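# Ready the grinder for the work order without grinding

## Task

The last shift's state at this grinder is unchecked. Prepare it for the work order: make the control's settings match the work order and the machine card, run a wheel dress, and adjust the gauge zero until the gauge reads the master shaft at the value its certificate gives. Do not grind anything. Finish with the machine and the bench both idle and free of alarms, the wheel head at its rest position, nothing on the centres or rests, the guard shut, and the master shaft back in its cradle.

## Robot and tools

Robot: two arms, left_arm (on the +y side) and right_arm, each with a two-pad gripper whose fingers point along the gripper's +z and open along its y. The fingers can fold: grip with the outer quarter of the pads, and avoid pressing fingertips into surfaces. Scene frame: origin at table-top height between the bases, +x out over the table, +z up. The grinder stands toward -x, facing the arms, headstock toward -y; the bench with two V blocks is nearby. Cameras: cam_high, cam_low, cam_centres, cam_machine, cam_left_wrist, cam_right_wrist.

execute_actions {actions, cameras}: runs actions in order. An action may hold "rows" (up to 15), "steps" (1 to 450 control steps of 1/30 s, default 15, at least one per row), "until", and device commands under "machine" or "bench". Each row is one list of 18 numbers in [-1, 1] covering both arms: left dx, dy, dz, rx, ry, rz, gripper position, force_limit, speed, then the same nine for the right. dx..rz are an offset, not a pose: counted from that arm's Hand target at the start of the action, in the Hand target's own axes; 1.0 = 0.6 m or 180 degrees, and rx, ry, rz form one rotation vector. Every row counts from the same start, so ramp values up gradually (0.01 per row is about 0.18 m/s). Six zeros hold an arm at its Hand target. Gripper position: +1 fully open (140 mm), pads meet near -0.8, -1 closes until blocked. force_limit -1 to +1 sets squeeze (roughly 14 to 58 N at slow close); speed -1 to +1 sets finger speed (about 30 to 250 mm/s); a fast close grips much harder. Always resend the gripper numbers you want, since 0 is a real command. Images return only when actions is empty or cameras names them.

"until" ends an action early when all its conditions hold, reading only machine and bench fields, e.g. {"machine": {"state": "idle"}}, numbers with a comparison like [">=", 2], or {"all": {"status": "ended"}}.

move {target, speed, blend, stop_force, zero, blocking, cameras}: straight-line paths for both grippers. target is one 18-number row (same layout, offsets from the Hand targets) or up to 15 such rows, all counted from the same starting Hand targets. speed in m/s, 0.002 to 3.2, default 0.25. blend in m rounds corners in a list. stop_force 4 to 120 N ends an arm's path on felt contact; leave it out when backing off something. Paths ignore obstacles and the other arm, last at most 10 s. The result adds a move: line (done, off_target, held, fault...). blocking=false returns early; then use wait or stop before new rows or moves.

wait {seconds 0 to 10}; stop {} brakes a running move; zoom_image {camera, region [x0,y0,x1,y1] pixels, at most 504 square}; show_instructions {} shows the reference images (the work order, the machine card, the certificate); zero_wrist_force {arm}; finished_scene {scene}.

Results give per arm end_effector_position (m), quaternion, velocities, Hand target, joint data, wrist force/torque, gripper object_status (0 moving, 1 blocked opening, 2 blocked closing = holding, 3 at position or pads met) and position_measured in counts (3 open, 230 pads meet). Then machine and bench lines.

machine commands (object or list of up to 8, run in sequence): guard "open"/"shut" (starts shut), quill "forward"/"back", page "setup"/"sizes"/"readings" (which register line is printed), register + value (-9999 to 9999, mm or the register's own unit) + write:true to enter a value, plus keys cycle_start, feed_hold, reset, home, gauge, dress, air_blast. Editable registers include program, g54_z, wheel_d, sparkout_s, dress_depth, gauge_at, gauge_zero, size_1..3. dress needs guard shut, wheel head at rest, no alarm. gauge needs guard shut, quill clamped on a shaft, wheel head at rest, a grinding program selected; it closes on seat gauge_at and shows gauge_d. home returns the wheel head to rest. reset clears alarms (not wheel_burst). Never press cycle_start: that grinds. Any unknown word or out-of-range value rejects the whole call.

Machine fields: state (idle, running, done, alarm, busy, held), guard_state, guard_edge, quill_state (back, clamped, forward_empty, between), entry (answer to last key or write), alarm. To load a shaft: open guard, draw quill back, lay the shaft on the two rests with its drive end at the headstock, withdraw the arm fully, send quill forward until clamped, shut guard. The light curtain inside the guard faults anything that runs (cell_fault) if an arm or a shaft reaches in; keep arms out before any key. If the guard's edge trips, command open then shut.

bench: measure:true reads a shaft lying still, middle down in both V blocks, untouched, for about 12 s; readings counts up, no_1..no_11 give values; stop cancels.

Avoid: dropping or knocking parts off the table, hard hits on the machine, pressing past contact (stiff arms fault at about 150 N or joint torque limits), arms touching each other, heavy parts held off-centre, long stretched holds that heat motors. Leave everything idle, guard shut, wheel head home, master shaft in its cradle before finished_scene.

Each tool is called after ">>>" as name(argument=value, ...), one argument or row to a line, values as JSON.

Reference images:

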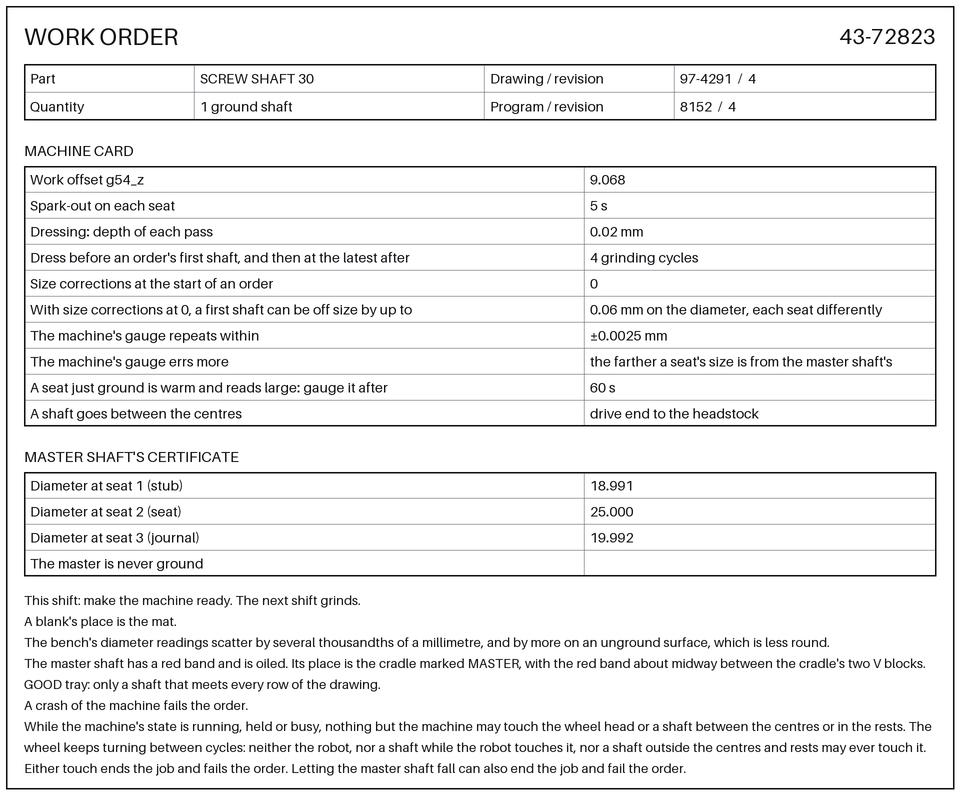

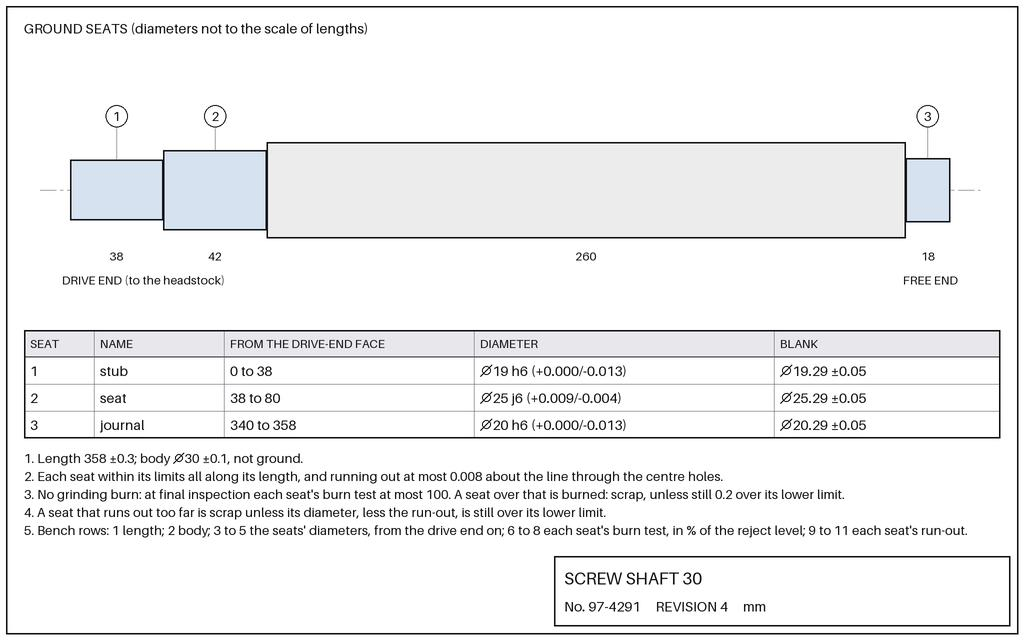

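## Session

>>> execute_actions(
  actions=[],
)

Scene clock: 0.00 s.
left_arm: end_effector_position=(+0.2754, +0.3893, +0.2508) position_measured=3 object_status=3 end_effector_quat_wxyz=(-0.180, +0.431, +0.874, +0.130) | right_arm: end_effector_position=(+0.1656, -0.0324, +0.3432) position_measured=3 object_status=3 end_effector_quat_wxyz=(-0.422, -0.217, +0.873, -0.115)
Joint positions: left_arm=[-1.023 -1.782 2.104 -1.445 -1.566 -0.158] | right_arm=[0.692 -1.273 1.503 -0.909 -1.39 0.167]
Joint velocities: within noise
Joint torques (N m): no reading
Wrist force (N): no reading
Wrist torque (N m): no reading
Wrist force, peak (N): no reading
Hand target: left_arm +0.2754, +0.3893, +0.2508; -0.180, +0.431, +0.874, +0.130 | right_arm +0.1656, -0.0324, +0.3432; -0.422, -0.217, +0.873, -0.115
Tool commands: left_gripper/position=+1.0 left_gripper/force_limit=+1.0 left_gripper/speed=+1.0 right_gripper/position=+1.0 right_gripper/force_limit=+1.0 right_gripper/speed=+1.0
machine.setup: program=+5893 g54_z=+9.068 wheel_d=+293.242 sparkout_s=+5.0 dress_depth=+0.020 gauge_at=+1 gauge_zero=+0.086 program_revision=+2 since_dress=+6 stored1_number=+8602 stored1_revision=+3 stored2_number=+8152 stored2_revision=+4 stored3_number=+5893 stored3_revision=+2 stored4_number=+9000 stored4_revision=+1
machine: state=idle guard_state=shut guard_edge=clear quill_state=clamped guard_answer=taken quill_answer=taken page=setup entry=no_entry entries=0 alarm=no_alarm idle_s=3600 queue=idle queue_left=0
bench: message=nothing_yet readings=0 no_1=0.000 no_2=0.000 no_3=0.000 no_4=0.000 no_5=0.000 no_6=0 no_7=0 no_8=0 no_9=0.000 no_10=0.000 no_11=0.000

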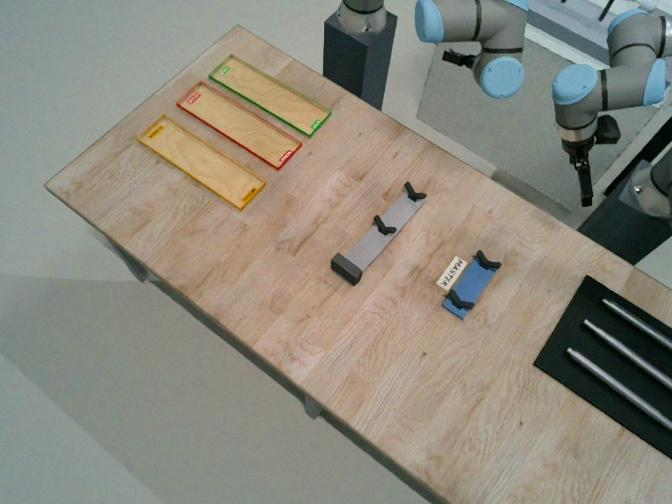

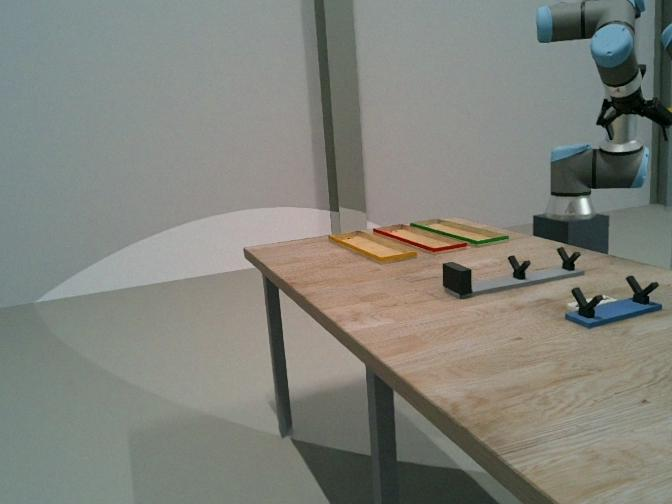

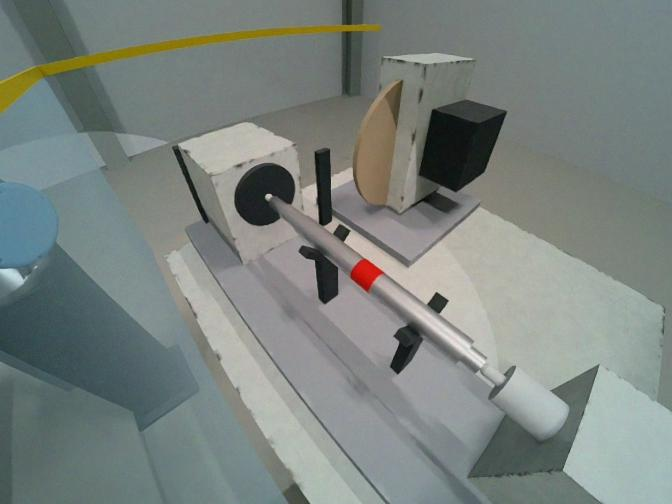

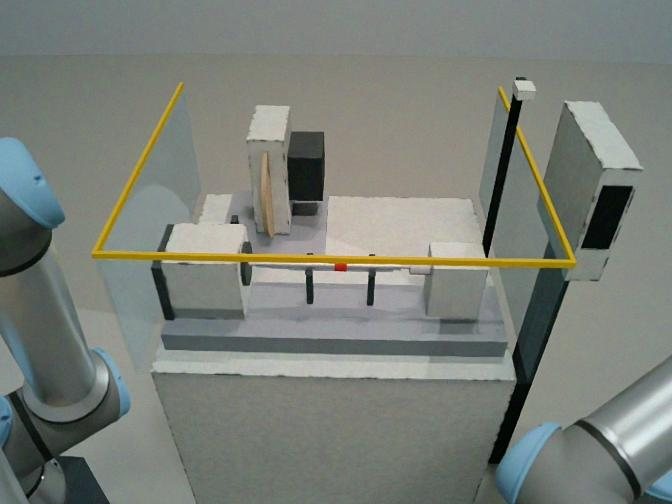

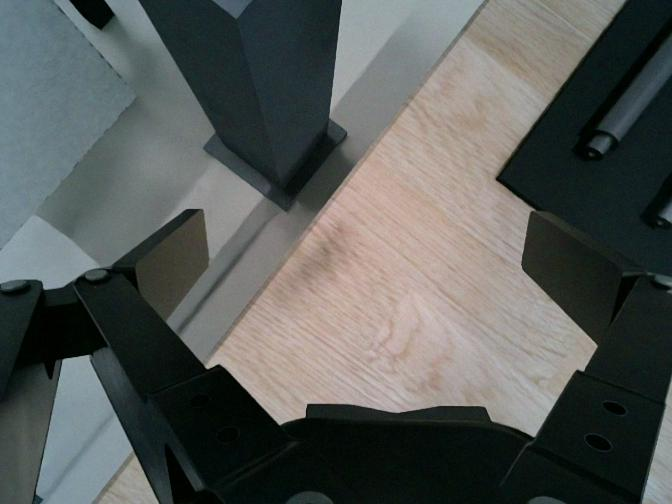

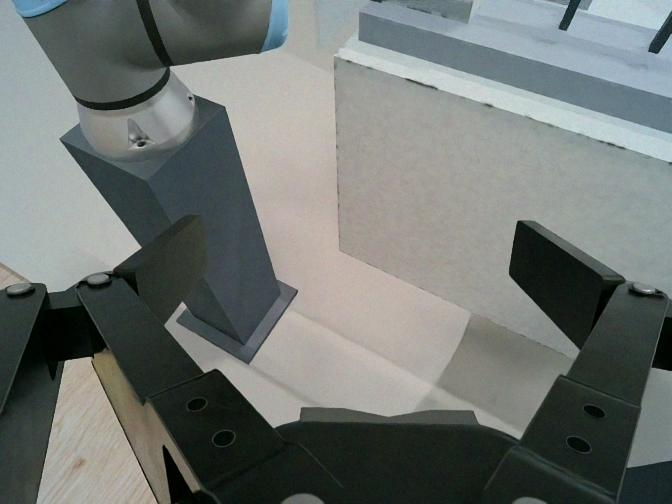

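>>> zoom_image(
  camera="cam_centres",
  region=[230, 170, 600, 460],
)

>>> zoom_image(
  camera="cam_machine",
  region=[220, 220, 460, 320],
)

Scaled by 1.362.

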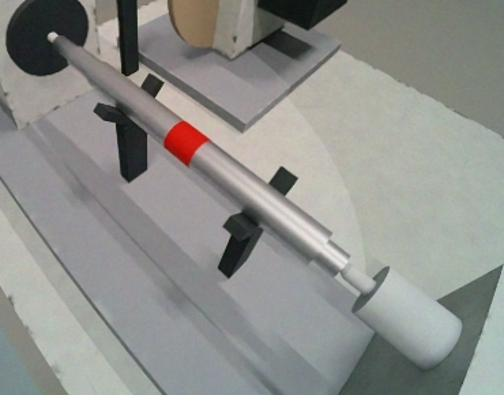

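Scaled by 2.100.

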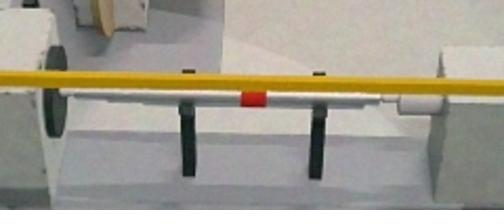

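>>> execute_actions(
  actions=[
    {"machine":[{"register":"program","value":8152,"write":true},{"register":"size_1","value":0,"write":true},{"register":"size_2","value":0,"write":true},{"register":"size_3","value":0,"write":true},{"register":"gauge_at","value":1,"write":true,"gauge":true,"page":"readings"},{"register":"gauge_at","value":2,"write":true,"gauge":true},{"register":"gauge_at","value":3,"write":true,"gauge":true}],"steps":1},
  ],
)

>>> move(
  target=[
    [-0.1167,-0.2463,-0.4422,0.083,-0.0134,-0.3485,1,1,1,0.164,-0.91,-0.035,0,0,0,1,1,1],
    [0.1054,-0.8268,-0.4757,0.184,-0.0297,-0.7745,1,1,1,0.164,-0.91,-0.035,0,0,0,1,1,1],
  ],
  speed=0.3,
  blend=0.05,
)

>>> execute_actions(
  actions=[
    {"steps":450,"until":{"machine":{"queue":["!=","running"]}}},
  ],
  cameras=["cam_centres","cam_machine"],
)

Scene clock: 19.63 s.
left_arm: end_effector_position=(+0.2754, +0.3893, +0.2508) position_measured=3 object_status=3 end_effector_quat_wxyz=(-0.180, +0.431, +0.874, +0.130) | right_arm: end_effector_position=(+0.1656, -0.0324, +0.3432) position_measured=3 object_status=3 end_effector_quat_wxyz=(-0.422, -0.217, +0.873, -0.115)
Joint positions: left_arm=[-1.023 -1.782 2.104 -1.445 -1.566 -0.158] | right_arm=[0.692 -1.273 1.503 -0.909 -1.39 0.167]
Joint torques (N m): left_arm=[-1.02 -23.13 -47.01 -2.69 0.26 0.3] | right_arm=[1.68 -69.41 -46.18 0.05 0.08 0.83]
Wrist force (N): left_arm=[0.5 0.3 -0.4] | right_arm=[0.3 -0.2 -0.1]
Wrist torque (N m): left_arm=[0.07 -0.12 0.00] | right_arm=[-0.03 -0.06 0.00]
Wrist force, peak (N): left_arm=[0.7 0.6 -0.1] | right_arm=[0.8 -0.2 0.8]
Hand target: left_arm +0.2754, +0.3893, +0.2508; -0.180, +0.431, +0.874, +0.130 | right_arm +0.1656, -0.0324, +0.3432; -0.422, -0.217, +0.873, -0.115
Tool commands: left_gripper/position=+1.0 left_gripper/force_limit=+1.0 left_gripper/speed=+1.0 right_gripper/position=+1.0 right_gripper/force_limit=+1.0 right_gripper/speed=+1.0
machine.setup: program=+8152 g54_z=+9.068 wheel_d=+293.242 sparkout_s=+5.0 dress_depth=+0.020 gauge_at=+1 gauge_zero=+0.086 program_revision=+4 since_dress=+6 stored1_number=+8602 stored1_revision=+3 stored2_number=+8152 stored2_revision=+4 stored3_number=+5893 stored3_revision=+2 stored4_number=+9000 stored4_revision=+1
machine: state=idle guard_state=shut guard_edge=clear quill_state=clamped guard_answer=taken quill_answer=taken page=setup entry=taken entries=2 alarm=no_alarm idle_s=3619 queue=running queue_left=5
bench: message=nothing_yet readings=0 no_1=0.000 no_2=0.000 no_3=0.000 no_4=0.000 no_5=0.000 no_6=0 no_7=0 no_8=0 no_9=0.000 no_10=0.000 no_11=0.000

Scene clock: 24.67 s.
left_arm: end_effector_position=(-0.0999, +0.0302, +0.4994) position_measured=3 object_status=3 end_effector_quat_wxyz=(+0.000, +0.706, -0.708, +0.000) | right_arm: end_effector_position=(+0.3851, -0.5325, +0.4431) position_measured=3 object_status=3 end_effector_quat_wxyz=(-0.422, -0.217, +0.873, -0.115)
Joint positions: left_arm=[-1.882 -1.751 1.671 -1.491 -1.571 -3.501] | right_arm=[-0.045 -1.484 1.587 -0.836 -1.962 -0.308]
Joint torques (N m): left_arm=[-19.07 -16.43 -56.75 -0.33 2.72 -2.54] | right_arm=[-17.71 -39.58 -55.23 -3.06 -2.59 -3.05]
Wrist force (N): left_arm=[0.2 0.7 0.8] | right_arm=[0.0 -0.3 0.4]
Wrist torque (N m): left_arm=[0.21 -0.19 0.00] | right_arm=[-0.07 -0.01 0.13]
Wrist force, peak (N): left_arm=[0.5 2.2 0.1] | right_arm=[0.3 2.3 0.4]
Hand target: left_arm -0.0999, +0.0302, +0.4994; +0.000, +0.706, -0.708, +0.000 | right_arm +0.3851, -0.5325, +0.4431; -0.422, -0.217, +0.873, -0.115
Off the commanded pose: left_arm 0.000 m, 0 deg | right_arm 0.000 m, 0 deg.
machine.readings: gauge_d=+18.962 gauge_d_1=+18.962 gauge_d_2=+0.000 gauge_d_3=+0.000 pos_x=+0.000 pos_z=+0.000 load_peak=+0.0 cycles=+0
machine: state=busy guard_state=shut guard_edge=clear quill_state=clamped guard_answer=taken quill_answer=taken page=readings entry=taken entries=8 alarm=no_alarm idle_s=3624 queue=running queue_left=1
bench: message=nothing_yet readings=0 no_1=0.000 no_2=0.000 no_3=0.000 no_4=0.000 no_5=0.000 no_6=0 no_7=0 no_8=0 no_9=0.000 no_10=0.000 no_11=0.000
move: done

Scene clock: 32.53 s.
left_arm: end_effector_position=(-0.0999, +0.0302, +0.4994) position_measured=3 object_status=3 end_effector_quat_wxyz=(+0.000, +0.706, -0.708, +0.000) | right_arm: end_effector_position=(+0.3851, -0.5325, +0.4431) position_measured=3 object_status=3 end_effector_quat_wxyz=(-0.422, -0.217, +0.873, -0.115)
Joint positions: left_arm=[-1.882 -1.751 1.671 -1.491 -1.571 -3.501] | right_arm=[-0.045 -1.484 1.587 -0.836 -1.962 -0.308]
Joint torques (N m): left_arm=[-17.54 -17.19 -57.47 -0.18 2.45 -2.32] | right_arm=[-15.02 -40.73 -54.3 -2.58 -2.51 -3.48]
Wrist force (N): left_arm=[0.4 0.7 0.4] | right_arm=[-0.2 0.1 0.2]
Wrist torque (N m): left_arm=[0.20 -0.23 0.00] | right_arm=[0.01 0.04 0.13]
Wrist force, peak (N): left_arm=[0.5 1.1 0.7] | right_arm=[-0.3 0.3 0.8]
Hand target: left_arm -0.0999, +0.0302, +0.4994; +0.000, +0.706, -0.708, +0.000 | right_arm +0.3851, -0.5325, +0.4431; -0.422, -0.217, +0.873, -0.115
Tool commands: left_gripper/position=+1.0 left_gripper/force_limit=+1.0 left_gripper/speed=+1.0 right_gripper/position=+1.0 right_gripper/force_limit=+1.0 right_gripper/speed=+1.0
Off the commanded pose: left_arm 0.000 m, 0 deg | right_arm 0.000 m, 0 deg.
machine.readings: gauge_d=+19.963 gauge_d_1=+18.962 gauge_d_2=+24.971 gauge_d_3=+19.963 pos_x=+0.000 pos_z=+0.000 load_peak=+0.0 cycles=+0
machine: state=idle guard_state=shut guard_edge=clear quill_state=clamped guard_answer=taken quill_answer=taken page=readings entry=taken entries=10 alarm=no_alarm idle_s=3632 queue=done queue_left=0
bench: message=nothing_yet readings=0 no_1=0.000 no_2=0.000 no_3=0.000 no_4=0.000 no_5=0.000 no_6=0 no_7=0 no_8=0 no_9=0.000 no_10=0.000 no_11=0.000
Images, in order (width x height): cam_centres 672x504, cam_machine 672x504.

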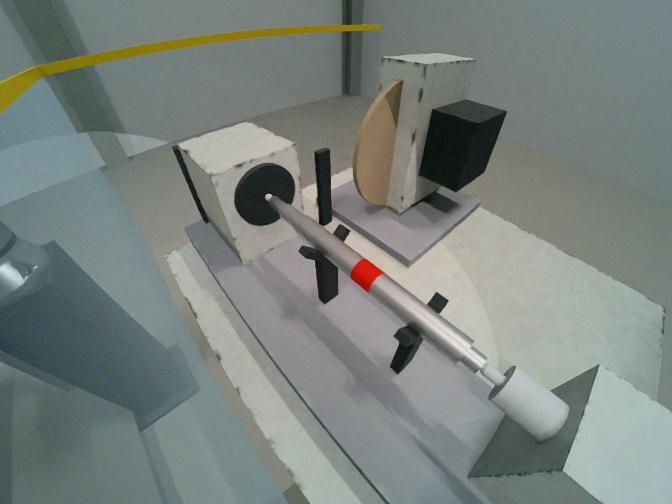

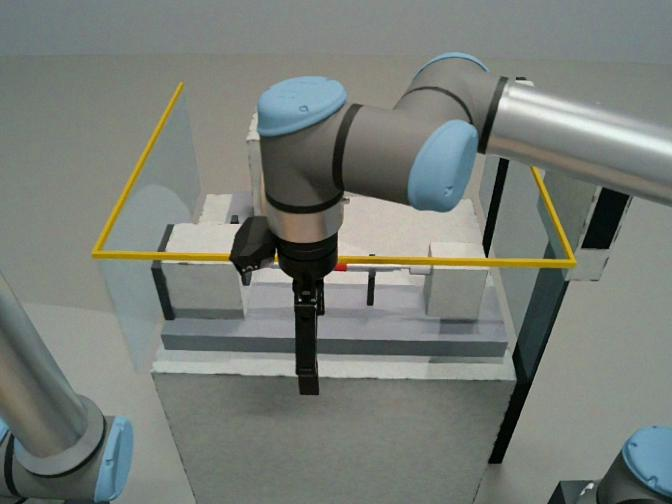

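>>> execute_actions(
  actions=[
    {"machine":[{"register":"gauge_zero","value":0.057,"write":true},{"register":"gauge_at","value":1,"write":true,"gauge":true},{"register":"gauge_at","value":2,"write":true,"gauge":true},{"register":"gauge_at","value":3,"write":true,"gauge":true}],"steps":450,"until":{"machine":{"queue":["!=","running"]}}},
    {"machine":[{"guard":"open","page":"setup"},{"quill":"back"}],"steps":200,"until":{"machine":{"queue":["!=","running"]}}},
  ],
  cameras=["cam_centres"],
)

Scene clock: 53.87 s.
left_arm: end_effector_position=(-0.0999, +0.0302, +0.4994) position_measured=3 object_status=3 end_effector_quat_wxyz=(+0.000, +0.706, -0.708, +0.000) | right_arm: end_effector_position=(+0.3851, -0.5325, +0.4431) position_measured=3 object_status=3 end_effector_quat_wxyz=(-0.422, -0.217, +0.873, -0.115)
Joint positions: left_arm=[-1.882 -1.751 1.671 -1.491 -1.571 -3.501] | right_arm=[-0.045 -1.484 1.587 -0.836 -1.962 -0.308]
Joint torques (N m): left_arm=[-17.23 -19.87 -58.1 -0.37 2.43 -1.8] | right_arm=[-16.78 -38.59 -53.52 -2.55 -2.55 -3.33]
Wrist force (N): left_arm=[0.0 0.5 0.5] | right_arm=[-0.2 0.1 0.3]
Wrist torque (N m): left_arm=[0.18 -0.14 0.00] | right_arm=[0.02 0.04 0.13]
Wrist force, peak (N): left_arm=[0.6 1.3 0.7] | right_arm=[-0.2 0.1 0.9]
Hand target: left_arm -0.0999, +0.0302, +0.4994; +0.000, +0.706, -0.708, +0.000 | right_arm +0.3851, -0.5325, +0.4431; -0.422, -0.217, +0.873, -0.115
Tool commands: left_gripper/position=+1.0 left_gripper/force_limit=+1.0 left_gripper/speed=+1.0 right_gripper/position=+1.0 right_gripper/force_limit=+1.0 right_gripper/speed=+1.0
Off the commanded pose: left_arm 0.000 m, 0 deg | right_arm 0.000 m, 0 deg.
machine.setup: program=+8152 g54_z=+9.068 wheel_d=+293.242 sparkout_s=+5.0 dress_depth=+0.020 gauge_at=+3 gauge_zero=+0.057 program_revision=+4 since_dress=+6 stored1_number=+8602 stored1_revision=+3 stored2_number=+8152 stored2_revision=+4 stored3_number=+5893 stored3_revision=+2 stored4_number=+9000 stored4_revision=+1
machine: state=idle guard_state=open guard_edge=clear quill_state=back guard_answer=taken quill_answer=taken page=setup entry=taken entries=17 alarm=no_alarm idle_s=3653 queue=done queue_left=0
bench: message=nothing_yet readings=0 no_1=0.000 no_2=0.000 no_3=0.000 no_4=0.000 no_5=0.000 no_6=0 no_7=0 no_8=0 no_9=0.000 no_10=0.000 no_11=0.000
Images, in order (width x height): cam_centres 672x504.

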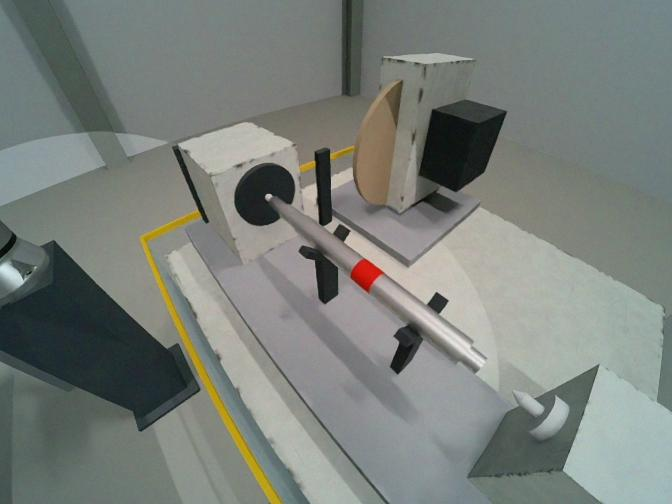

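>>> move(
  target=[
    [-0.0083,0.8668,0.0823,0,0,0,-0.1,1,0,0,0,0,0,0,0,1,1,1],
    [-0.0083,0.8668,0.249,0,0,0,-0.1,1,0,0,0,0,0,0,0,1,1,1],
  ],
  speed=[0.3,0.15],
  blend=[0.03,0],
  cameras=["cam_machine","cam_left_wrist","cam_centres"],
)

>>> zoom_image(
  camera="cam_machine",
  region=[220, 180, 460, 320],
)

Scene clock: 60.37 s.
left_arm: end_effector_position=(-0.6200, +0.0362, +0.3504) position_measured=141 object_status=3 end_effector_quat_wxyz=(+0.000, +0.706, -0.708, +0.000) | right_arm: end_effector_position=(+0.3851, -0.5325, +0.4431) position_measured=3 object_status=3 end_effector_quat_wxyz=(-0.422, -0.217, +0.873, -0.115)
Joint positions: left_arm=[-2.489 -1.373 1.552 -1.749 -1.571 -4.108] | right_arm=[-0.045 -1.484 1.587 -0.836 -1.962 -0.308]
Joint torques (N m): left_arm=[-18.11 -48.37 -43.6 -8.68 2.7 -2.24] | right_arm=[-15.01 -39.61 -54.79 -2.64 -2.48 -3.21]
Wrist force (N): left_arm=[-0.2 0.7 0.9] | right_arm=[-0.4 -0.1 0.3]
Wrist torque (N m): left_arm=[0.21 -0.12 0.00] | right_arm=[-0.03 0.08 0.13]
Wrist force, peak (N): left_arm=[-0.3 2.8 -0.4] | right_arm=[-0.3 0.1 0.8]
Hand target: left_arm -0.6200, +0.0362, +0.3501; +0.000, +0.706, -0.708, +0.000 | right_arm +0.3851, -0.5325, +0.4431; -0.422, -0.217, +0.873, -0.115
Off the commanded pose: left_arm 0.000 m, 0 deg | right_arm 0.000 m, 0 deg.
machine.setup: program=+8152 g54_z=+9.068 wheel_d=+293.242 sparkout_s=+5.0 dress_depth=+0.020 gauge_at=+3 gauge_zero=+0.057 program_revision=+4 since_dress=+6 stored1_number=+8602 stored1_revision=+3 stored2_number=+8152 stored2_revision=+4 stored3_number=+5893 stored3_revision=+2 stored4_number=+9000 stored4_revision=+1
machine: state=idle guard_state=open guard_edge=clear quill_state=back guard_answer=taken quill_answer=taken page=setup entry=taken entries=17 alarm=no_alarm idle_s=3660 queue=done queue_left=0
bench: message=nothing_yet readings=0 no_1=0.000 no_2=0.000 no_3=0.000 no_4=0.000 no_5=0.000 no_6=0 no_7=0 no_8=0 no_9=0.000 no_10=0.000 no_11=0.000
move: done
Images, in order (width x height): cam_centres 672x504, cam_machine 672x504, cam_left_wrist 672x504.

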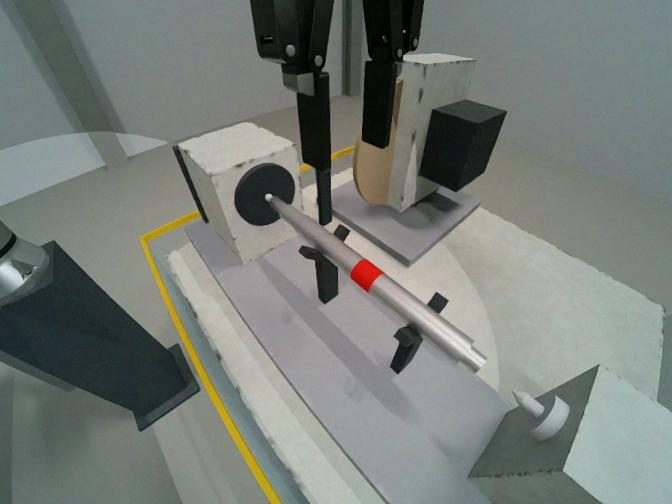

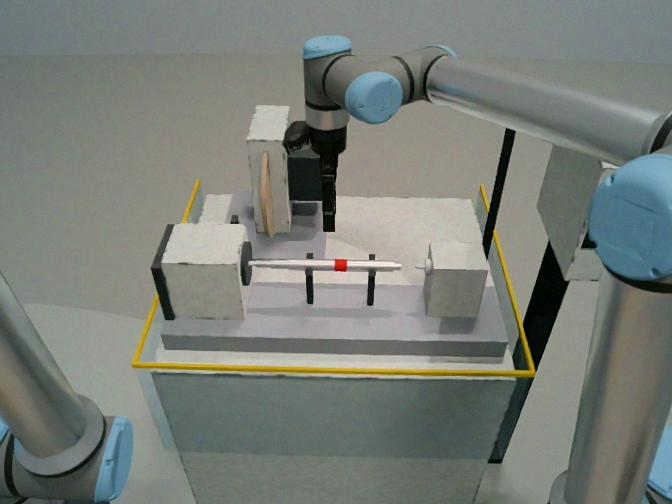

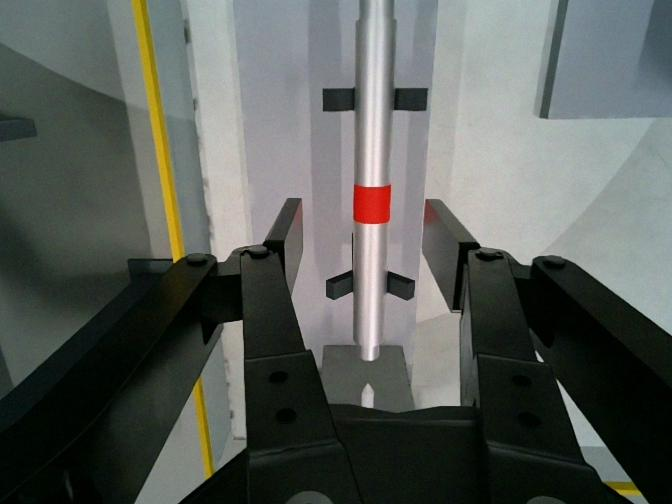

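Scaled by 2.100.

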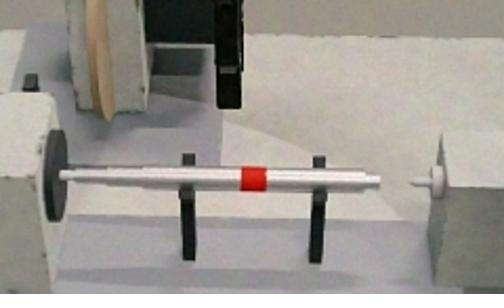

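>>> move(
  target=[
    [0.018,0.0267,0.17,0,0.0075,0,-0.1,1,0,0,0,0,0,0,0,1,1,1],
    [0.018,0.0267,0.2552,0,0.0075,0,-0.1,1,0,0,0,0,0,0,0,1,1,1],
  ],
  speed=[0.2,0.08],
  blend=[0.02,0],
  cameras=["cam_machine","cam_left_wrist"],
)

Scene clock: 70.20 s.
left_arm: end_effector_position=(-0.6361, +0.0254, +0.1973) position_measured=141 object_status=3 end_effector_quat_wxyz=(+0.009, +0.706, -0.708, +0.008) | right_arm: end_effector_position=(+0.3851, -0.5325, +0.4431) position_measured=3 object_status=3 end_effector_quat_wxyz=(-0.422, -0.217, +0.873, -0.115)
Joint positions: left_arm=[-2.497 -1.276 1.712 -2.021 -1.551 -4.116] | right_arm=[-0.045 -1.484 1.587 -0.836 -1.962 -0.308]
Joint torques (N m): left_arm=[-15.57 -50.95 -38.73 -8.97 2.73 -1.99] | right_arm=[-14.89 -38.97 -54.35 -3.25 -2.24 -2.97]
Wrist force (N): left_arm=[0.0 0.7 0.6] | right_arm=[-0.2 0.2 0.4]
Wrist torque (N m): left_arm=[0.20 -0.13 -0.01] | right_arm=[0.05 0.04 0.13]
Wrist force, peak (N): left_arm=[0.2 1.0 1.1] | right_arm=[-0.3 -0.4 0.7]
Hand target: left_arm -0.6361, +0.0254, +0.1970; +0.009, +0.706, -0.708, +0.008 | right_arm +0.3851, -0.5325, +0.4431; -0.422, -0.217, +0.873, -0.115
Off the commanded pose: left_arm 0.000 m, 0 deg | right_arm 0.000 m, 0 deg.
machine.setup: program=+8152 g54_z=+9.068 wheel_d=+293.242 sparkout_s=+5.0 dress_depth=+0.020 gauge_at=+3 gauge_zero=+0.057 program_revision=+4 since_dress=+6 stored1_number=+8602 stored1_revision=+3 stored2_number=+8152 stored2_revision=+4 stored3_number=+5893 stored3_revision=+2 stored4_number=+9000 stored4_revision=+1
machine: state=idle guard_state=open guard_edge=clear quill_state=back guard_answer=taken quill_answer=taken page=setup entry=taken entries=17 alarm=no_alarm idle_s=3669 queue=done queue_left=0
bench: message=nothing_yet readings=0 no_1=0.000 no_2=0.000 no_3=0.000 no_4=0.000 no_5=0.000 no_6=0 no_7=0 no_8=0 no_9=0.000 no_10=0.000 no_11=0.000
move: done
Images, in order (width x height): cam_machine 672x504, cam_left_wrist 672x504.

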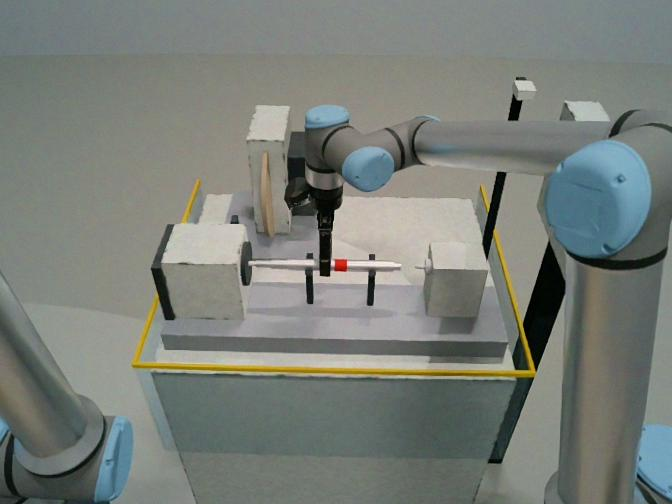

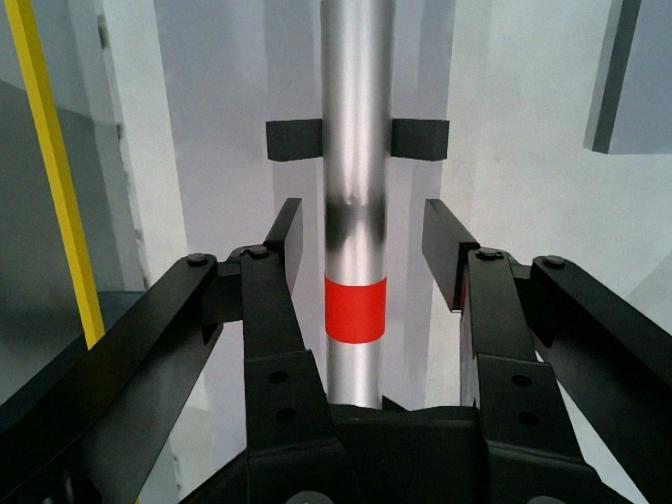

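>>> move(
  target=[0,-0.005,0,0,0,-0.0025,-0.1,1,0,0,0,0,0,0,0,1,1,1],
  speed=0.05,
)

>>> execute_actions(
  actions=[
    {"rows":[[0,0,0,0,0,0,-1,1,1,0,0,0,0,0,0,1,1,1]],"steps":50},
  ],
)

>>> move(
  target=[
    [-0.0167,0,-0.003,0,0,0,-1,1,1,0,0,0,0,0,0,1,1,1],
    [-0.0167,0,-0.06,0,0,0,-1,1,1,0,0,0,0,0,0,1,1,1],
  ],
  speed=[0.03,0.05],
  cameras=["cam_centres","cam_left_wrist"],
)

Scene clock: 75.03 s.
left_arm: end_effector_position=(-0.6333, +0.0254, +0.1970) position_measured=141 object_status=3 end_effector_quat_wxyz=(+0.009, +0.709, -0.705, +0.008) | right_arm: end_effector_position=(+0.3851, -0.5325, +0.4431) position_measured=3 object_status=3 end_effector_quat_wxyz=(-0.422, -0.217, +0.873, -0.115)
Joint positions: left_arm=[-2.495 -1.279 1.717 -2.022 -1.551 -4.122] | right_arm=[-0.045 -1.484 1.587 -0.836 -1.962 -0.308]
Joint torques (N m): left_arm=[16.66 -76.89 -40.04 -8.83 1.66 -2.44] | right_arm=[-13.76 -40.31 -53.8 -2.83 -2.37 -2.87]
Wrist force (N): left_arm=[0.6 0.0 0.3] | right_arm=[-0.3 0.4 0.7]
Wrist torque (N m): left_arm=[0.06 -0.27 0.00] | right_arm=[0.08 0.06 0.13]
Wrist force, peak (N): left_arm=[0.8 0.5 0.5] | right_arm=[-0.3 0.5 0.8]
Hand target: left_arm -0.6331, +0.0254, +0.1970; +0.009, +0.709, -0.705, +0.008 | right_arm +0.3851, -0.5325, +0.4431; -0.422, -0.217, +0.873, -0.115
Off the commanded pose: left_arm 0.000 m, 0 deg | right_arm 0.000 m, 0 deg.
machine.setup: program=+8152 g54_z=+9.068 wheel_d=+293.242 sparkout_s=+5.0 dress_depth=+0.020 gauge_at=+3 gauge_zero=+0.057 program_revision=+4 since_dress=+6 stored1_number=+8602 stored1_revision=+3 stored2_number=+8152 stored2_revision=+4 stored3_number=+5893 stored3_revision=+2 stored4_number=+9000 stored4_revision=+1
machine: state=idle guard_state=open guard_edge=clear quill_state=back guard_answer=taken quill_answer=taken page=setup entry=taken entries=17 alarm=no_alarm idle_s=3674 queue=done queue_left=0
bench: message=nothing_yet readings=0 no_1=0.000 no_2=0.000 no_3=0.000 no_4=0.000 no_5=0.000 no_6=0 no_7=0 no_8=0 no_9=0.000 no_10=0.000 no_11=0.000
move: done

Scene clock: 76.90 s.
left_arm: end_effector_position=(-0.6331, +0.0254, +0.1970) position_measured=192 object_status=2 end_effector_quat_wxyz=(+0.009, +0.709, -0.705, +0.008) | right_arm: end_effector_position=(+0.3851, -0.5325, +0.4431) position_measured=3 object_status=3 end_effector_quat_wxyz=(-0.422, -0.217, +0.873, -0.115)
Joint positions: left_arm=[-2.495 -1.279 1.717 -2.022 -1.551 -4.122] | right_arm=[-0.045 -1.484 1.587 -0.836 -1.962 -0.308]
Joint torques (N m): left_arm=[0.71 -53.7 -42.19 -11.93 -0.42 -2.32] | right_arm=[-15.2 -39.09 -53.32 -3.18 -2.12 -3.2]
Wrist force (N): left_arm=[-4.2 -7.3 -6.1] | right_arm=[-0.2 0.0 0.2]
Wrist torque (N m): left_arm=[0.31 -0.30 -0.09] | right_arm=[-0.01 0.05 0.13]
Wrist force, peak (N): left_arm=[-5.5 -7.7 -5.9] | right_arm=[-0.2 0.1 0.8]
Hand target: left_arm -0.6331, +0.0254, +0.1970; +0.009, +0.709, -0.705, +0.008 | right_arm +0.3851, -0.5325, +0.4431; -0.422, -0.217, +0.873, -0.115
Off the commanded pose: left_arm 0.000 m, 0 deg | right_arm 0.000 m, 0 deg.
machine.setup: program=+8152 g54_z=+9.068 wheel_d=+293.242 sparkout_s=+5.0 dress_depth=+0.020 gauge_at=+3 gauge_zero=+0.057 program_revision=+4 since_dress=+6 stored1_number=+8602 stored1_revision=+3 stored2_number=+8152 stored2_revision=+4 stored3_number=+5893 stored3_revision=+2 stored4_number=+9000 stored4_revision=+1
machine: state=idle guard_state=open guard_edge=clear quill_state=back guard_answer=taken quill_answer=taken page=setup entry=taken entries=17 alarm=no_alarm idle_s=3676 queue=done queue_left=0
bench: message=nothing_yet readings=0 no_1=0.000 no_2=0.000 no_3=0.000 no_4=0.000 no_5=0.000 no_6=0 no_7=0 no_8=0 no_9=0.000 no_10=0.000 no_11=0.000

Scene clock: 78.77 s.
left_arm: end_effector_position=(-0.6332, +0.0362, +0.2326) position_measured=192 object_status=2 end_effector_quat_wxyz=(+0.009, +0.709, -0.705, +0.008) | right_arm: end_effector_position=(+0.3851, -0.5325, +0.4431) position_measured=3 object_status=3 end_effector_quat_wxyz=(-0.422, -0.217, +0.873, -0.115)
Joint positions: left_arm=[-2.506 -1.314 1.696 -1.966 -1.551 -4.133] | right_arm=[-0.045 -1.484 1.587 -0.836 -1.962 -0.308]
Joint torques (N m): left_arm=[-17.08 -85.03 -63.03 -1.08 1.2 -2.12] | right_arm=[-14.52 -39.3 -54.05 -2.63 -2.23 -2.79]
Wrist force (N): left_arm=[-1.4 3.2 15.0] | right_arm=[0.4 -0.1 0.4]
Wrist torque (N m): left_arm=[0.22 0.01 -0.24] | right_arm=[-0.04 -0.09 0.13]
Wrist force, peak (N): left_arm=[-0.2 2.5 16.2] | right_arm=[0.0 0.1 0.8]
Hand target: left_arm -0.6332, +0.0362, +0.2328; +0.009, +0.709, -0.705, +0.008 | right_arm +0.3851, -0.5325, +0.4431; -0.422, -0.217, +0.873, -0.115
Off the commanded pose: left_arm 0.000 m, 0 deg | right_arm 0.000 m, 0 deg.
machine.setup: program=+8152 g54_z=+9.068 wheel_d=+293.242 sparkout_s=+5.0 dress_depth=+0.020 gauge_at=+3 gauge_zero=+0.057 program_revision=+4 since_dress=+6 stored1_number=+8602 stored1_revision=+3 stored2_number=+8152 stored2_revision=+4 stored3_number=+5893 stored3_revision=+2 stored4_number=+9000 stored4_revision=+1
machine: state=idle guard_state=open guard_edge=clear quill_state=back guard_answer=taken quill_answer=taken page=setup entry=taken entries=17 alarm=no_alarm idle_s=3678 queue=done queue_left=0
bench: message=nothing_yet readings=0 no_1=0.000 no_2=0.000 no_3=0.000 no_4=0.000 no_5=0.000 no_6=0 no_7=0 no_8=0 no_9=0.000 no_10=0.000 no_11=0.000
move: done
Images, in order (width x height): cam_centres 672x504, cam_left_wrist 672x504.

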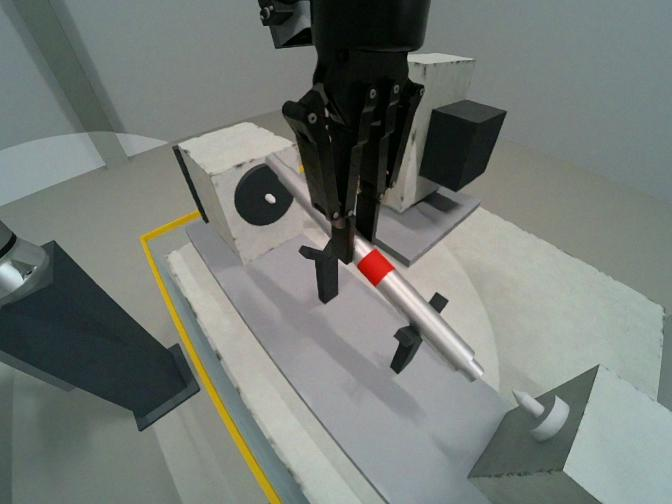

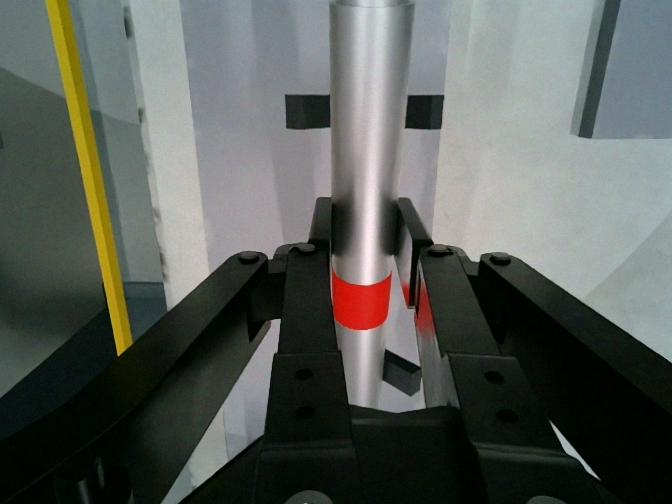

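>>> move(
  target=[
    [-0.0067,0,0,0,0,0,-1,1,1,0,0,0,0,0,0,1,1,1],
    [-0.0067,0,0.0588,0,0,0,-1,1,1,0,0,0,0,0,0,1,1,1],
  ],
  speed=0.02,
  stop_force=14,
  cameras=["cam_centres","cam_left_wrist","cam_machine"],
)

Scene clock: 91.43 s.
left_arm: end_effector_position=(-0.6332, +0.0395, +0.2009) position_measured=192 object_status=2 end_effector_quat_wxyz=(+0.009, +0.709, -0.705, +0.008) | right_arm: end_effector_position=(+0.3851, -0.5325, +0.4431) position_measured=3 object_status=3 end_effector_quat_wxyz=(-0.422, -0.217, +0.873, -0.115)
Joint positions: left_arm=[-2.51 -1.297 1.734 -2.02 -1.551 -4.137] | right_arm=[-0.045 -1.484 1.587 -0.836 -1.962 -0.308]
Joint torques (N m): left_arm=[-15.35 -78.08 -59.96 -1.58 1 0.07] | right_arm=[-14.48 -40.69 -54.31 -2.74 -2.11 -2.74]
Wrist force (N): left_arm=[1.1 -2.2 8.1] | right_arm=[-0.3 0.2 0.7]
Wrist torque (N m): left_arm=[0.33 -0.39 -0.11] | right_arm=[0.03 0.07 0.13]
Wrist force, peak (N): left_arm=[-8.8 -15.7 -28.8] | right_arm=[-0.8 0.2 0.5]
Hand target: left_arm -0.6332, +0.0395, +0.2010; +0.009, +0.709, -0.705, +0.008 (not the last commanded pose) | right_arm +0.3851, -0.5325, +0.4431; -0.422, -0.217, +0.873, -0.115
Off the commanded pose: left_arm 0.004 m, 0 deg | right_arm 0.000 m, 0 deg.
machine.setup: program=+8152 g54_z=+9.068 wheel_d=+293.242 sparkout_s=+5.0 dress_depth=+0.020 gauge_at=+3 gauge_zero=+0.057 program_revision=+4 since_dress=+6 stored1_number=+8602 stored1_revision=+3 stored2_number=+8152 stored2_revision=+4 stored3_number=+5893 stored3_revision=+2 stored4_number=+9000 stored4_revision=+1
machine: state=idle guard_state=open guard_edge=clear quill_state=back guard_answer=taken quill_answer=taken page=setup entry=taken entries=17 alarm=no_alarm idle_s=3691 queue=done queue_left=0
bench: message=nothing_yet readings=0 no_1=0.000 no_2=0.000 no_3=0.000 no_4=0.000 no_5=0.000 no_6=0 no_7=0 no_8=0 no_9=0.000 no_10=0.000 no_11=0.000
move: contact (left_arm); path passed 1 of 2 targets
Images, in order (width x height): cam_centres 672x504, cam_machine 672x504, cam_left_wrist 672x504.

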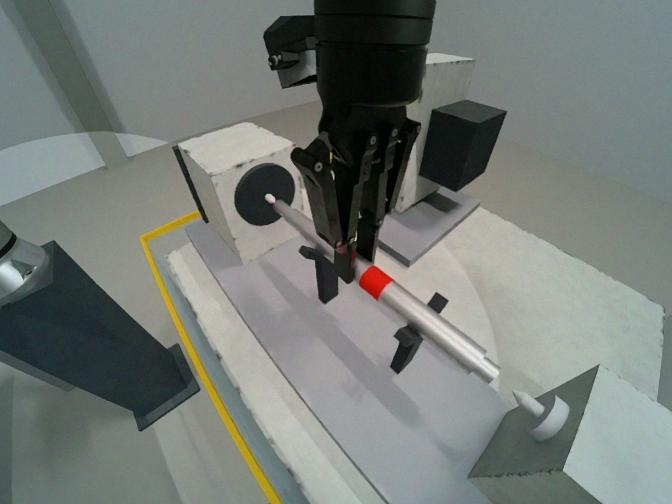

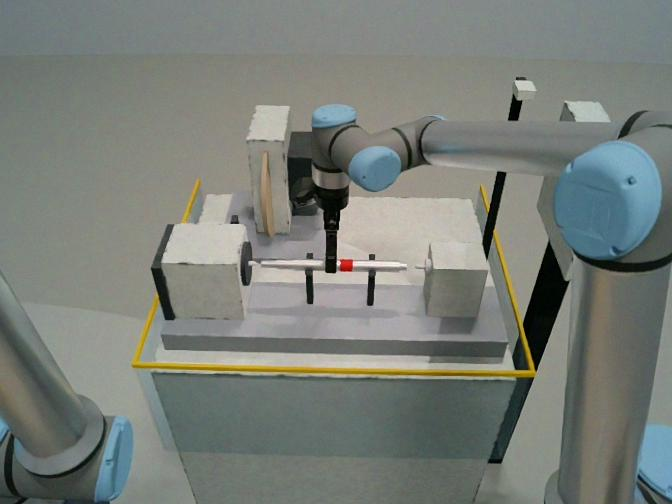

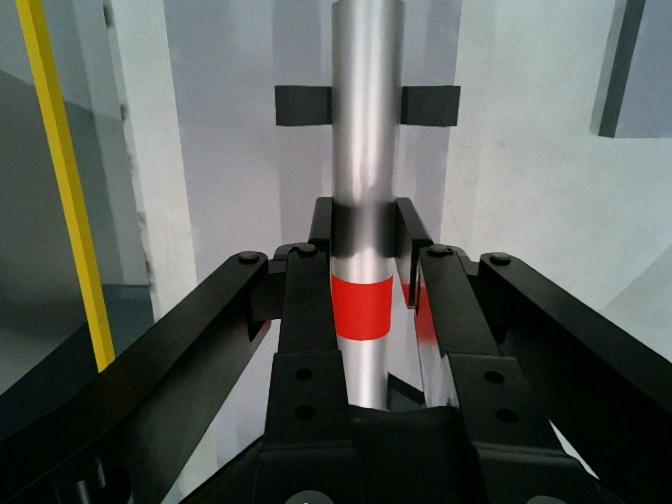

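>>> execute_actions(
  actions=[
    {"rows":[[0,0,0,0,0,0,-0.1,1,-0.5,0,0,0,0,0,0,1,1,1]],"steps":45},
  ],
)

>>> move(
  target=[-0.0075,0,0.0067,0,0,0,-0.1,1,-0.5,0,0,0,0,0,0,1,1,1],
  speed=0.03,
  cameras=["cam_left_wrist","cam_centres"],
)

Scene clock: 96.27 s.
left_arm: end_effector_position=(-0.6332, +0.0395, +0.2010) position_measured=141 object_status=3 end_effector_quat_wxyz=(+0.009, +0.709, -0.705, +0.008) | right_arm: end_effector_position=(+0.3851, -0.5325, +0.4431) position_measured=3 object_status=3 end_effector_quat_wxyz=(-0.422, -0.217, +0.873, -0.115)
Joint positions: left_arm=[-2.51 -1.297 1.734 -2.02 -1.551 -4.137] | right_arm=[-0.045 -1.484 1.587 -0.836 -1.962 -0.308]
Joint torques (N m): left_arm=[0.9 -49.53 -40.25 -1.84 1.2 -1.56] | right_arm=[-13.05 -38.43 -53.33 -2.72 -2.06 -2.74]
Wrist force (N): left_arm=[0.7 1.0 0.1] | right_arm=[-0.2 0.3 0.3]
Wrist torque (N m): left_arm=[0.27 -0.31 0.00] | right_arm=[0.07 0.03 0.12]
Wrist force, peak (N): left_arm=[1.7 0.6 12.7] | right_arm=[-0.3 -0.6 0.6]
Hand target: left_arm -0.6332, +0.0395, +0.2010; +0.009, +0.709, -0.705, +0.008 | right_arm +0.3851, -0.5325, +0.4431; -0.422, -0.217, +0.873, -0.115
Off the commanded pose: left_arm 0.000 m, 0 deg | right_arm 0.000 m, 0 deg.
machine.setup: program=+8152 g54_z=+9.068 wheel_d=+293.242 sparkout_s=+5.0 dress_depth=+0.020 gauge_at=+3 gauge_zero=+0.057 program_revision=+4 since_dress=+6 stored1_number=+8602 stored1_revision=+3 stored2_number=+8152 stored2_revision=+4 stored3_number=+5893 stored3_revision=+2 stored4_number=+9000 stored4_revision=+1
machine: state=idle guard_state=open guard_edge=clear quill_state=back guard_answer=taken quill_answer=taken page=setup entry=taken entries=17 alarm=no_alarm idle_s=3695 queue=done queue_left=0
bench: message=nothing_yet readings=0 no_1=0.000 no_2=0.000 no_3=0.000 no_4=0.000 no_5=0.000 no_6=0 no_7=0 no_8=0 no_9=0.000 no_10=0.000 no_11=0.000

Scene clock: 97.03 s.
left_arm: end_effector_position=(-0.6332, +0.0437, +0.1970) position_measured=141 object_status=3 end_effector_quat_wxyz=(+0.009, +0.709, -0.705, +0.008) | right_arm: end_effector_position=(+0.3851, -0.5325, +0.4431) position_measured=3 object_status=3 end_effector_quat_wxyz=(-0.422, -0.217, +0.873, -0.115)
Joint positions: left_arm=[-2.514 -1.299 1.744 -2.029 -1.551 -4.141] | right_arm=[-0.045 -1.484 1.587 -0.836 -1.962 -0.308]
Joint torques (N m): left_arm=[-17.61 -71.02 -39.64 -8.65 1.48 -2.6] | right_arm=[-14.3 -39.32 -53.1 -3.03 -2.03 -3]
Wrist force (N): left_arm=[0.8 0.9 -0.2] | right_arm=[-0.2 -0.2 0.1]
Wrist torque (N m): left_arm=[0.26 -0.33 0.01] | right_arm=[-0.05 0.04 0.12]
Wrist force, peak (N): left_arm=[1.3 1.0 -0.4] | right_arm=[-0.1 0.0 0.8]
Hand target: left_arm -0.6332, +0.0439, +0.1968; +0.009, +0.709, -0.705, +0.008 | right_arm +0.3851, -0.5325, +0.4431; -0.422, -0.217, +0.873, -0.115
Off the commanded pose: left_arm 0.000 m, 0 deg | right_arm 0.000 m, 0 deg.
machine.setup: program=+8152 g54_z=+9.068 wheel_d=+293.242 sparkout_s=+5.0 dress_depth=+0.020 gauge_at=+3 gauge_zero=+0.057 program_revision=+4 since_dress=+6 stored1_number=+8602 stored1_revision=+3 stored2_number=+8152 stored2_revision=+4 stored3_number=+5893 stored3_revision=+2 stored4_number=+9000 stored4_revision=+1
machine: state=idle guard_state=open guard_edge=clear quill_state=back guard_answer=taken quill_answer=taken page=setup entry=taken entries=17 alarm=no_alarm idle_s=3696 queue=done queue_left=0
bench: message=nothing_yet readings=0 no_1=0.000 no_2=0.000 no_3=0.000 no_4=0.000 no_5=0.000 no_6=0 no_7=0 no_8=0 no_9=0.000 no_10=0.000 no_11=0.000
move: done
Images, in order (width x height): cam_centres 672x504, cam_left_wrist 672x504.

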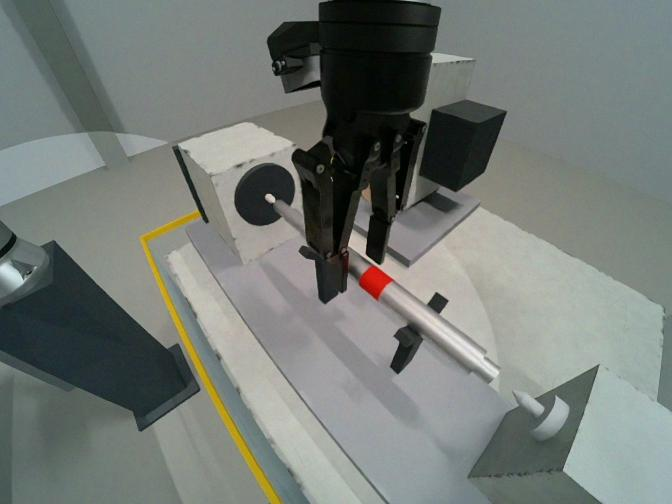

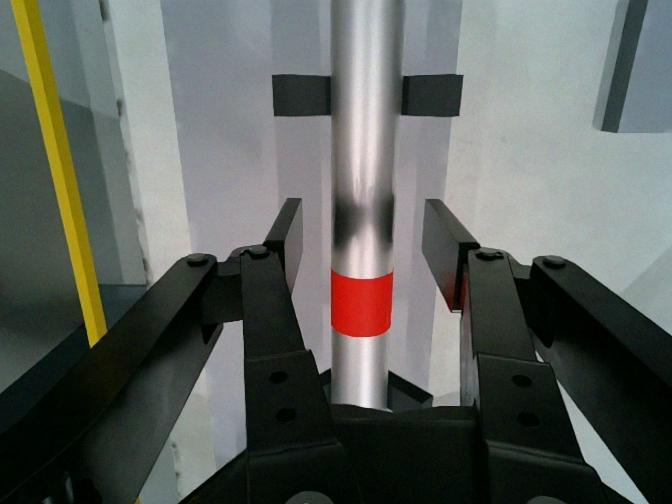

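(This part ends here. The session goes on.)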